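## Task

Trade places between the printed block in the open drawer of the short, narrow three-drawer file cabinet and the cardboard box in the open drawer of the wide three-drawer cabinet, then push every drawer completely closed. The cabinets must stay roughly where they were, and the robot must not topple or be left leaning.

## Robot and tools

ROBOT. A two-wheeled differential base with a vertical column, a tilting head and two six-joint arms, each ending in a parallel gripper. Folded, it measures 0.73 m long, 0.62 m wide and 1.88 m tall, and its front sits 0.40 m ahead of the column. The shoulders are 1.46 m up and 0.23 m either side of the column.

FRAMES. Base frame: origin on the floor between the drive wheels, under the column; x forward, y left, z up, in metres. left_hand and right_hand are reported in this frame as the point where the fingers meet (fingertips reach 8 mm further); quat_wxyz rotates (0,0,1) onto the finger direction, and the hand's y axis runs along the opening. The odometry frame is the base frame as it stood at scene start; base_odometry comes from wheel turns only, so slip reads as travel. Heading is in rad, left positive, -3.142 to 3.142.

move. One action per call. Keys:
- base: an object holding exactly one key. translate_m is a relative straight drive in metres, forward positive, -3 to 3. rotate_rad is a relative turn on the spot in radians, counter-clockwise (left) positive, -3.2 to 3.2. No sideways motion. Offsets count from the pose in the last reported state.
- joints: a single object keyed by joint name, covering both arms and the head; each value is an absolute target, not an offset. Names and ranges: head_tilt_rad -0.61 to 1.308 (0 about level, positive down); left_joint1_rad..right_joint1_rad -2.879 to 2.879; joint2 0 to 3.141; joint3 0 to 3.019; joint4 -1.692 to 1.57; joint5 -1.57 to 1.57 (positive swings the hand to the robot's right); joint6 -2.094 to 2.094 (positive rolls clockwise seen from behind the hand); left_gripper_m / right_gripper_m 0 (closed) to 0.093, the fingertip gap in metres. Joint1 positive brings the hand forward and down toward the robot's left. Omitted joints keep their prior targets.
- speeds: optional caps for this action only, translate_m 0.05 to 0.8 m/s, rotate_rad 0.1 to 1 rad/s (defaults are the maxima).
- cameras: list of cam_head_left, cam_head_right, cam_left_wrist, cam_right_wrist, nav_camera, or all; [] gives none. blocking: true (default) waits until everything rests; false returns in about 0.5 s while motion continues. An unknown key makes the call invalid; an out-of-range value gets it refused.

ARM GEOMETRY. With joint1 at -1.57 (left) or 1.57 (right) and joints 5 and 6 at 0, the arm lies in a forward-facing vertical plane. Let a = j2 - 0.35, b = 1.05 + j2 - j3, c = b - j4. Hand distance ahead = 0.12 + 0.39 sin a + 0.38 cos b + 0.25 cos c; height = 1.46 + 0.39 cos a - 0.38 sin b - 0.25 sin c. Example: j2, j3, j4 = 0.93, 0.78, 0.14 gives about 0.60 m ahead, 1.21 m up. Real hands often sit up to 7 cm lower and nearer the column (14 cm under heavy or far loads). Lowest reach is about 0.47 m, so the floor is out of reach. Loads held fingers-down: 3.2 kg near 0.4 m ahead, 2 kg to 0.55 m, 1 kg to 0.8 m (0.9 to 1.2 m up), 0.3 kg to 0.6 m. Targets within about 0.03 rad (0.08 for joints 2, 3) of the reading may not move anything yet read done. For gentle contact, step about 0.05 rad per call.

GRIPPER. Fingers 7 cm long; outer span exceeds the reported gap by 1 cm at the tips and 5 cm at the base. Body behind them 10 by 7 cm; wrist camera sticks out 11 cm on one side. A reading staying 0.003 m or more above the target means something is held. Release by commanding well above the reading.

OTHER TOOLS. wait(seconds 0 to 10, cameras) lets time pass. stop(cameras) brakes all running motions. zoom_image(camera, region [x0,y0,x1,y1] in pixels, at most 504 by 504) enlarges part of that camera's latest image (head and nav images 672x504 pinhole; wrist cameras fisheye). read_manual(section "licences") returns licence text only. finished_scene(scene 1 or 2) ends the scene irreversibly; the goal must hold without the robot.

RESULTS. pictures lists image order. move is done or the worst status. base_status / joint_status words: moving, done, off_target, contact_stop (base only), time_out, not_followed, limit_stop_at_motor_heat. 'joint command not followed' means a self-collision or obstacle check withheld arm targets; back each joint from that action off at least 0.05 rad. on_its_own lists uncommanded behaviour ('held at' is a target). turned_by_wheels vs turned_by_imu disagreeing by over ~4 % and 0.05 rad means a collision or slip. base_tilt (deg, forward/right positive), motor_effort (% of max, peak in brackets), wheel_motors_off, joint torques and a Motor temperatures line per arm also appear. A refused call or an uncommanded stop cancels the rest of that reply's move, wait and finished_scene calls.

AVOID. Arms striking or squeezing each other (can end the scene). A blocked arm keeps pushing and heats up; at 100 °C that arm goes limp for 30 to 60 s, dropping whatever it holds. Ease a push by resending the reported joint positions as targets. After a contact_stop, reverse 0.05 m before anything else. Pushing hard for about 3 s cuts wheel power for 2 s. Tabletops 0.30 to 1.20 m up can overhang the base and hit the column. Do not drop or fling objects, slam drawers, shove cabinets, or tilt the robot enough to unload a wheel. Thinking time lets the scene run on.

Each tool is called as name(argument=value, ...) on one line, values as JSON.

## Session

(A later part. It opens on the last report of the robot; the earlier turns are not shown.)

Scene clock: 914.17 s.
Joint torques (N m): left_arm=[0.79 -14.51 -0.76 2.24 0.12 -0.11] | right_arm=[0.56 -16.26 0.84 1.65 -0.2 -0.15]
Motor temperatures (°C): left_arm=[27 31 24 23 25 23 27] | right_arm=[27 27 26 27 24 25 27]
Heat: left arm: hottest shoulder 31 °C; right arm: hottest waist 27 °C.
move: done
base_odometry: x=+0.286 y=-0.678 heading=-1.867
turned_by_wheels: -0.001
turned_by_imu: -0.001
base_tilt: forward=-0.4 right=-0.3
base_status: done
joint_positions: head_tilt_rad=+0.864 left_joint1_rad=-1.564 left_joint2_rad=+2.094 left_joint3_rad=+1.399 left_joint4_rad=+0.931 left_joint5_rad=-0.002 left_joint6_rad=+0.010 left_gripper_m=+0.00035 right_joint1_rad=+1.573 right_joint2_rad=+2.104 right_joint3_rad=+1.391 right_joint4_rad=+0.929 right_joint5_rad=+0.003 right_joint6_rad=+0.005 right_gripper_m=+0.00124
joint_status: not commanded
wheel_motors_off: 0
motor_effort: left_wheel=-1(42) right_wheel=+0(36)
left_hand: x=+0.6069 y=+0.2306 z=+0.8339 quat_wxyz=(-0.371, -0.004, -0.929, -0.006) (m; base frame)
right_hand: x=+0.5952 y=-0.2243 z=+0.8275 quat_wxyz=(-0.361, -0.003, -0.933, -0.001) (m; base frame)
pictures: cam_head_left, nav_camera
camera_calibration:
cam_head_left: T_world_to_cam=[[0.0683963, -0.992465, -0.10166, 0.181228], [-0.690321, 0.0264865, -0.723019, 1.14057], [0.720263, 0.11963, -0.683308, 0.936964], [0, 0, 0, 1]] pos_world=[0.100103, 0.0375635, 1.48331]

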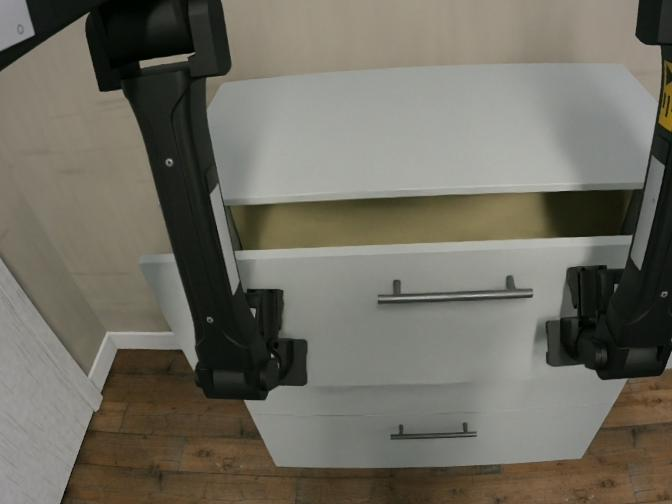

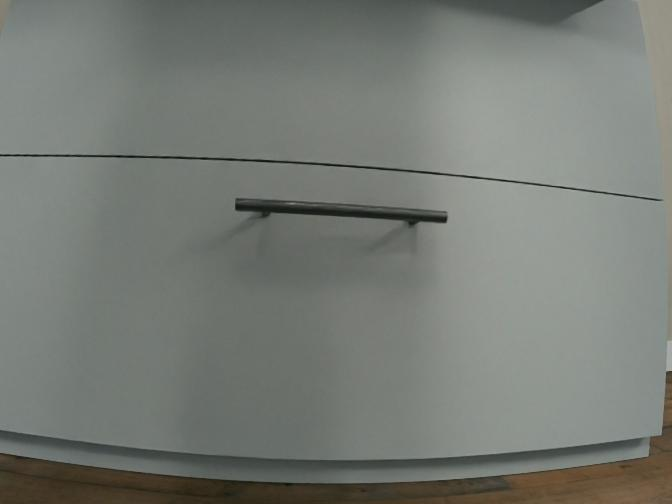

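move(base={"translate_m": 0.06}, speeds={"translate_m": 0.06}, cameras=["cam_head_left","nav_camera"])

move(base={"translate_m": 0.03}, speeds={"translate_m": 0.05}, cameras=["cam_head_left","nav_camera"])

Scene clock: 922.17 s.
Joint torques (N m): left_arm=[0.85 -14.27 -0.73 2.26 0.12 -0.11] | right_arm=[0.67 -16.03 1.32 1.65 -0.2 -0.17]
Motor temperatures (°C): left_arm=[27 30 24 23 25 23 27] | right_arm=[27 27 26 27 24 25 27]
Heat: left arm: hottest shoulder 30 °C; right arm: hottest waist 27 °C.
move: done
base_odometry: x=+0.269 y=-0.736 heading=-1.868
turned_by_wheels: -0.001
turned_by_imu: -0.001
base_tilt: forward=-0.4 right=-0.3
base_status: done
joint_positions: head_tilt_rad=+0.864 left_joint1_rad=-1.564 left_joint2_rad=+2.092 left_joint3_rad=+1.399 left_joint4_rad=+0.931 left_joint5_rad=-0.002 left_joint6_rad=+0.010 left_gripper_m=+0.00035 right_joint1_rad=+1.573 right_joint2_rad=+2.104 right_joint3_rad=+1.385 right_joint4_rad=+0.929 right_joint5_rad=+0.003 right_joint6_rad=+0.005 right_gripper_m=+0.00124
joint_status: not commanded
wheel_motors_off: 0
motor_effort: left_wheel=+0(41) right_wheel=+0(39)
left_hand: x=+0.6079 y=+0.2306 z=+0.8344 quat_wxyz=(-0.372, -0.004, -0.928, -0.006) (m; base frame)
right_hand: x=+0.5922 y=-0.2243 z=+0.8270 quat_wxyz=(-0.358, -0.003, -0.934, -0.001) (m; base frame)
pictures: cam_head_left, nav_camera
camera_calibration:
cam_head_left: T_world_to_cam=[[0.0684032, -0.992466, -0.101643, 0.181201], [-0.690269, 0.0264776, -0.723068, 1.14064], [0.720312, 0.119621, -0.683258, 0.936886], [0, 0, 0, 1]] pos_world=[0.100103, 0.0375635, 1.48331]

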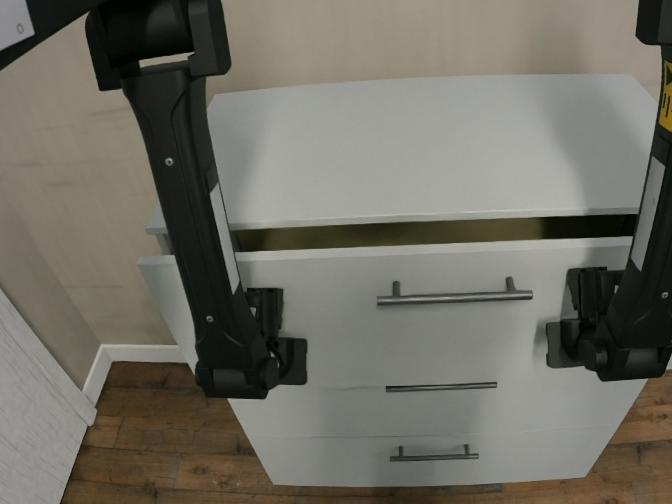

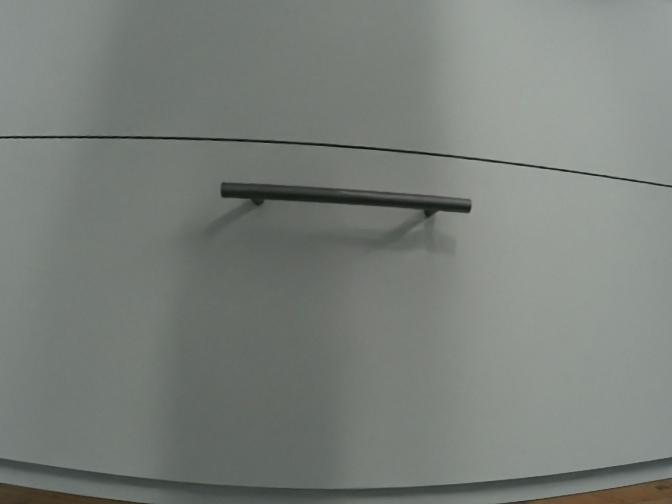

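Scene clock: 923.43 s.
Joint torques (N m): left_arm=[0.85 -14.27 -0.87 2.26 0.12 -0.1] | right_arm=[0.56 -16.09 1.55 1.63 -0.2 -0.15]
Motor temperatures (°C): left_arm=[27 30 24 23 25 23 27] | right_arm=[27 27 26 27 24 25 27]
Heat: left arm: hottest shoulder 30 °C; right arm: hottest waist 27 °C.
move: done
base_odometry: x=+0.260 y=-0.765 heading=-1.868
turned_by_wheels: +0.000
turned_by_imu: +0.000
base_tilt: forward=-0.4 right=-0.3
base_status: done
joint_positions: head_tilt_rad=+0.864 left_joint1_rad=-1.564 left_joint2_rad=+2.092 left_joint3_rad=+1.400 left_joint4_rad=+0.931 left_joint5_rad=-0.002 left_joint6_rad=+0.010 left_gripper_m=+0.00035 right_joint1_rad=+1.573 right_joint2_rad=+2.104 right_joint3_rad=+1.382 right_joint4_rad=+0.929 right_joint5_rad=+0.003 right_joint6_rad=+0.005 right_gripper_m=+0.00124
joint_status: not commanded
wheel_motors_off: 0
motor_effort: left_wheel=+0(41) right_wheel=+0(36)
left_hand: x=+0.6085 y=+0.2306 z=+0.8347 quat_wxyz=(-0.372, -0.004, -0.928, -0.006) (m; base frame)
right_hand: x=+0.5905 y=-0.2243 z=+0.8267 quat_wxyz=(-0.357, -0.003, -0.934, -0.001) (m; base frame)
pictures: cam_head_left, nav_camera
camera_calibration:
cam_head_left: T_world_to_cam=[[0.0684105, -0.992465, -0.10165, 0.181212], [-0.690218, 0.0264866, -0.723117, 1.14071], [0.720361, 0.11963, -0.683205, 0.936802], [0, 0, 0, 1]] pos_world=[0.100103, 0.0375635, 1.48331]

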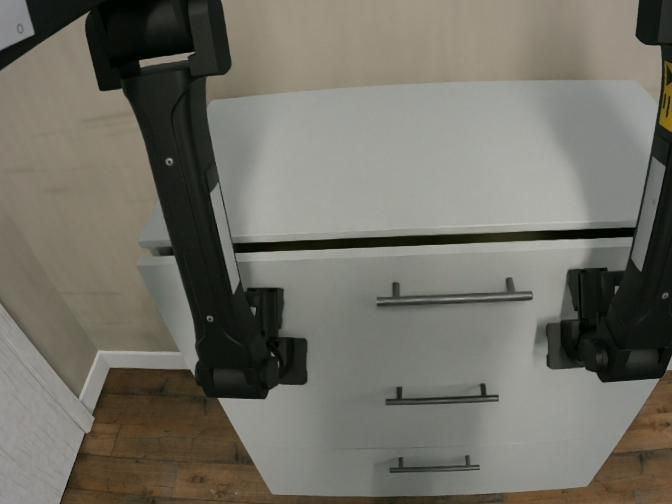

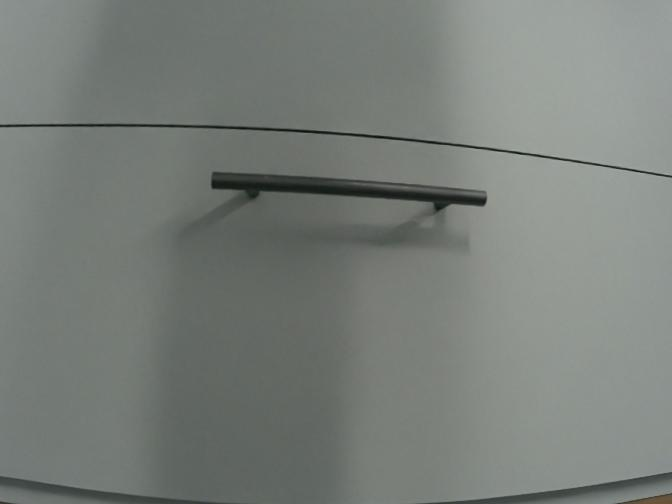

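move(base={"translate_m": 0.025}, speeds={"translate_m": 0.05}, cameras=["cam_head_left"])

move(base={"translate_m": 0.02}, speeds={"translate_m": 0.05}, cameras=["cam_head_left","cam_head_right"])

Scene clock: 930.10 s.
Joint torques (N m): left_arm=[0.85 -14.51 -0.81 2.24 0.12 -0.1] | right_arm=[0.67 -16.21 1.47 1.66 -0.21 -0.16]
Motor temperatures (°C): left_arm=[27 30 24 23 25 23 27] | right_arm=[27 27 26 27 24 25 27]
Heat: left arm: hottest shoulder 30 °C; right arm: hottest waist 27 °C.
move: done
base_odometry: x=+0.253 y=-0.789 heading=-1.868
turned_by_wheels: +0.000
turned_by_imu: +0.000
base_tilt: forward=-0.4 right=-0.3
base_status: done
joint_positions: head_tilt_rad=+0.864 left_joint1_rad=-1.564 left_joint2_rad=+2.092 left_joint3_rad=+1.400 left_joint4_rad=+0.931 left_joint5_rad=-0.002 left_joint6_rad=+0.010 left_gripper_m=+0.00035 right_joint1_rad=+1.573 right_joint2_rad=+2.104 right_joint3_rad=+1.384 right_joint4_rad=+0.929 right_joint5_rad=+0.003 right_joint6_rad=+0.005 right_gripper_m=+0.00124
joint_status: not commanded
wheel_motors_off: 0
motor_effort: left_wheel=+0(42) right_wheel=-1(37)
left_hand: x=+0.6085 y=+0.2306 z=+0.8347 quat_wxyz=(-0.372, -0.004, -0.928, -0.006) (m; base frame)
right_hand: x=+0.5914 y=-0.2243 z=+0.8268 quat_wxyz=(-0.358, -0.003, -0.934, -0.001) (m; base frame)
pictures: cam_head_left
camera_calibration:
cam_head_left: T_world_to_cam=[[0.0684097, -0.992466, -0.101641, 0.181198], [-0.690167, 0.0264885, -0.723165, 1.14077], [0.720409, 0.119621, -0.683156, 0.936724], [0, 0, 0, 1]] pos_world=[0.100103, 0.0375635, 1.48331]

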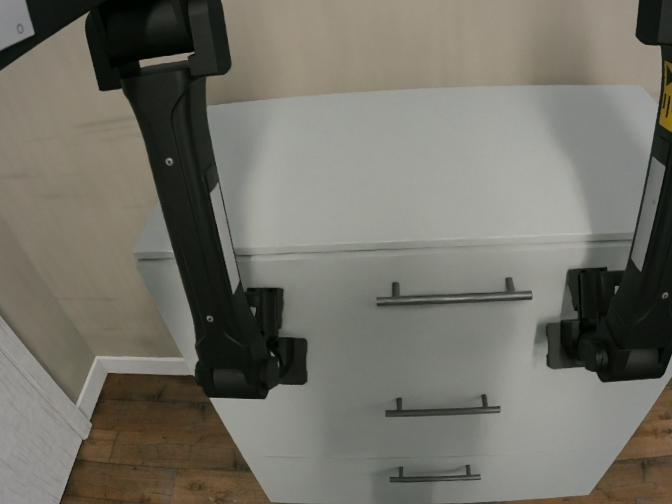

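Scene clock: 931.13 s.
Joint torques (N m): left_arm=[0.79 -14.15 -0.66 2.25 0.12 -0.1] | right_arm=[0.79 -15.79 3.21 1.58 -0.2 -0.15]
Motor temperatures (°C): left_arm=[27 30 24 23 25 23 27] | right_arm=[27 27 26 27 24 25 27]
Heat: left arm: hottest shoulder 30 °C; right arm: hottest waist 27 °C.
move: done
base_odometry: x=+0.247 y=-0.808 heading=-1.869
turned_by_wheels: +0.000
turned_by_imu: +0.000
base_tilt: forward=-0.4 right=-0.3
base_status: done
joint_positions: head_tilt_rad=+0.864 left_joint1_rad=-1.564 left_joint2_rad=+2.092 left_joint3_rad=+1.395 left_joint4_rad=+0.931 left_joint5_rad=-0.002 left_joint6_rad=+0.010 left_gripper_m=+0.00035 right_joint1_rad=+1.573 right_joint2_rad=+2.106 right_joint3_rad=+1.362 right_joint4_rad=+0.929 right_joint5_rad=+0.003 right_joint6_rad=+0.005 right_gripper_m=+0.00123
joint_status: not commanded
wheel_motors_off: 0
motor_effort: left_wheel=+1(41) right_wheel=+0(37)
left_hand: x=+0.6060 y=+0.2306 z=+0.8342 quat_wxyz=(-0.370, -0.004, -0.929, -0.006) (m; base frame)
right_hand: x=+0.5785 y=-0.2243 z=+0.8244 quat_wxyz=(-0.347, -0.003, -0.938, -0.001) (m; base frame)
pictures: cam_head_left, cam_head_right
camera_calibration:
cam_head_left: T_world_to_cam=[[0.0684097, -0.992466, -0.101641, 0.181198], [-0.690167, 0.0264885, -0.723165, 1.14077], [0.720409, 0.119621, -0.683156, 0.936724], [0, 0, 0, 1]] pos_world=[0.100103, 0.0375635, 1.48331]
cam_head_right: T_world_to_cam=[[0.086404, -0.990196, -0.109754, 0.123056], [-0.697605, 0.0185163, -0.716243, 1.13476], [0.711253, 0.138451, -0.689166, 0.944781], [0, 0, 0, 1]] pos_world=[0.109003, -0.0299685, 1.47738]

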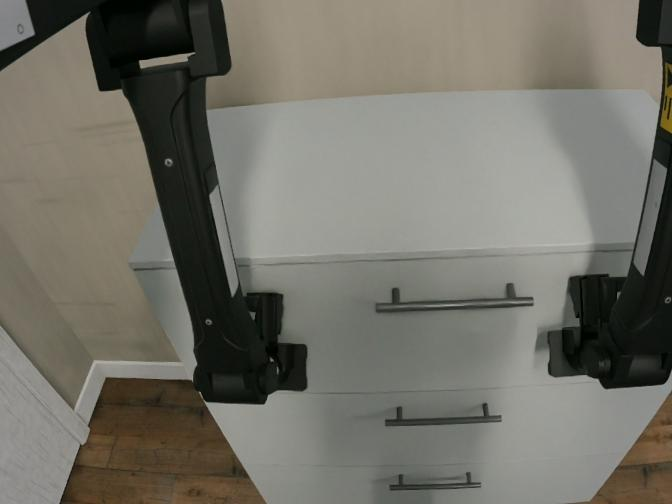

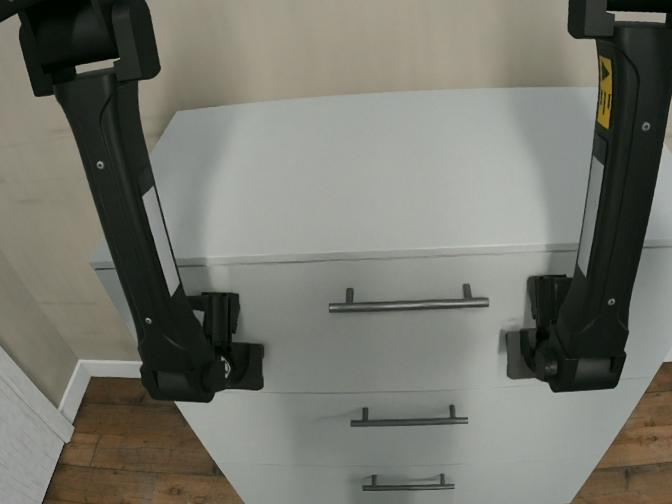

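move(base={"translate_m": 0.015}, speeds={"translate_m": 0.05}, cameras=[])

move(base={"translate_m": -0.4}, speeds={"translate_m": 0.2}, cameras=["cam_head_left","nav_camera"])

zoom_image(camera="cam_head_left", region=[200, 60, 660, 400])

Scene clock: 940.30 s.
Joint torques (N m): left_arm=[0.79 -14.33 0.72 2.19 0.12 -0.1] | right_arm=[0.85 -17.03 4.14 1.61 -0.19 -0.14]
Motor temperatures (°C): left_arm=[27 30 24 23 25 23 26] | right_arm=[27 27 26 27 24 25 27]
Heat: left arm: hottest shoulder 30 °C; right arm: hottest waist 27 °C.
move: done
base_odometry: x=+0.242 y=-0.822 heading=-1.869
turned_by_wheels: +0.000
turned_by_imu: +0.000
base_tilt: forward=-0.4 right=-0.3
base_status: done
joint_positions: head_tilt_rad=+0.864 left_joint1_rad=-1.564 left_joint2_rad=+2.100 left_joint3_rad=+1.374 left_joint4_rad=+0.931 left_joint5_rad=-0.002 left_joint6_rad=+0.010 left_gripper_m=+0.00035 right_joint1_rad=+1.573 right_joint2_rad=+2.122 right_joint3_rad=+1.348 right_joint4_rad=+0.928 right_joint5_rad=+0.003 right_joint6_rad=+0.005 right_gripper_m=+0.00123
joint_status: not commanded
wheel_motors_off: 0
motor_effort: left_wheel=+2(45) right_wheel=+1(38)
left_hand: x=+0.5891 y=+0.2306 z=+0.8286 quat_wxyz=(-0.356, -0.004, -0.934, -0.006) (m; base frame)
right_hand: x=+0.5601 y=-0.2243 z=+0.8162 quat_wxyz=(-0.332, -0.003, -0.943, -0.001) (m; base frame)
pictures: none
No camera images: "cameras" was empty.

Scene clock: 943.27 s.
Joint torques (N m): left_arm=[0.85 -14.33 -0.88 2.25 0.12 -0.1] | right_arm=[0.67 -14.56 0.58 1.68 -0.21 -0.16]
Motor temperatures (°C): left_arm=[27 31 24 23 25 23 26] | right_arm=[27 27 26 27 24 25 27]
Heat: left arm: hottest shoulder 31 °C; right arm: hottest waist 27 °C.
move: done
base_odometry: x=+0.360 y=-0.440 heading=-1.870
turned_by_wheels: -0.001
turned_by_imu: -0.001
base_tilt: forward=-0.4 right=-0.3
base_status: done
joint_positions: head_tilt_rad=+0.864 left_joint1_rad=-1.564 left_joint2_rad=+2.089 left_joint3_rad=+1.401 left_joint4_rad=+0.931 left_joint5_rad=-0.002 left_joint6_rad=+0.010 left_gripper_m=+0.00035 right_joint1_rad=+1.573 right_joint2_rad=+2.082 right_joint3_rad=+1.397 right_joint4_rad=+0.928 right_joint5_rad=+0.003 right_joint6_rad=+0.005 right_gripper_m=+0.00123
joint_status: not commanded
wheel_motors_off: 0
motor_effort: left_wheel=-1(38) right_wheel=+0(41)
left_hand: x=+0.6106 y=+0.2306 z=+0.8361 quat_wxyz=(-0.374, -0.004, -0.928, -0.006) (m; base frame)
right_hand: x=+0.6127 y=-0.2243 z=+0.8387 quat_wxyz=(-0.374, -0.003, -0.927, -0.001) (m; base frame)
pictures: cam_head_left, nav_camera
camera_calibration:
cam_head_left: T_world_to_cam=[[0.0684173, -0.992467, -0.101633, 0.181185], [-0.690166, 0.0264776, -0.723166, 1.14077], [0.720409, 0.119621, -0.683155, 0.936724], [0, 0, 0, 1]] pos_world=[0.100103, 0.0375635, 1.48331]

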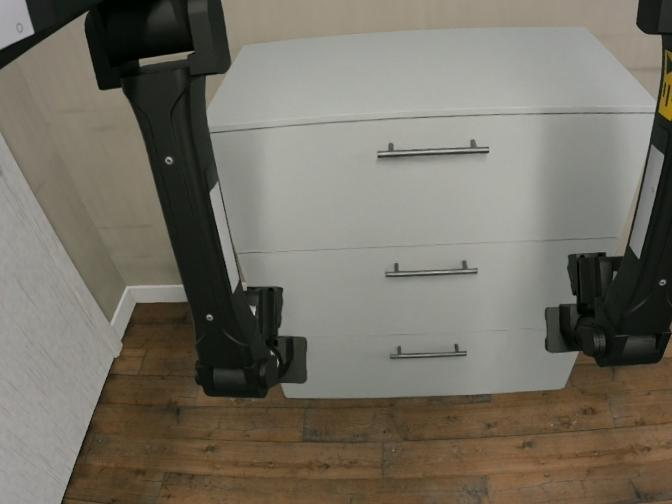

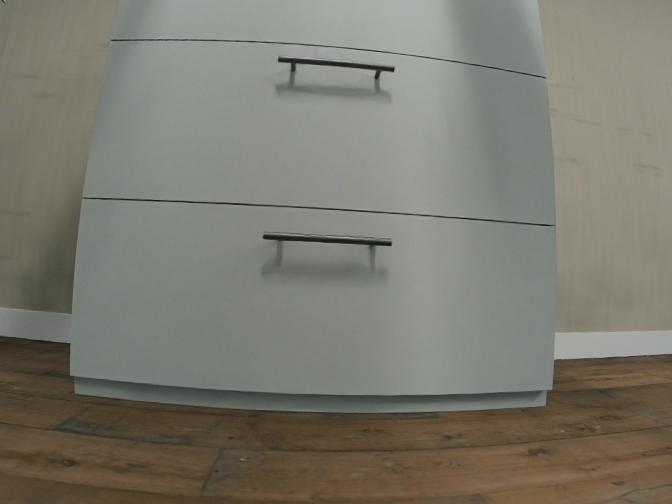

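Scaled by 1.096 from the camera's 672x504 image, which has a finer 960x720 frame.

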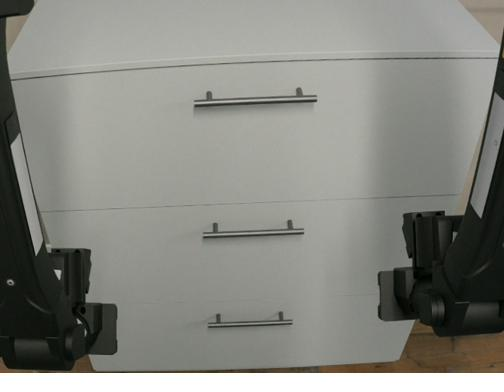

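finished_scene(scene=2)

The scene is finished: the task was done.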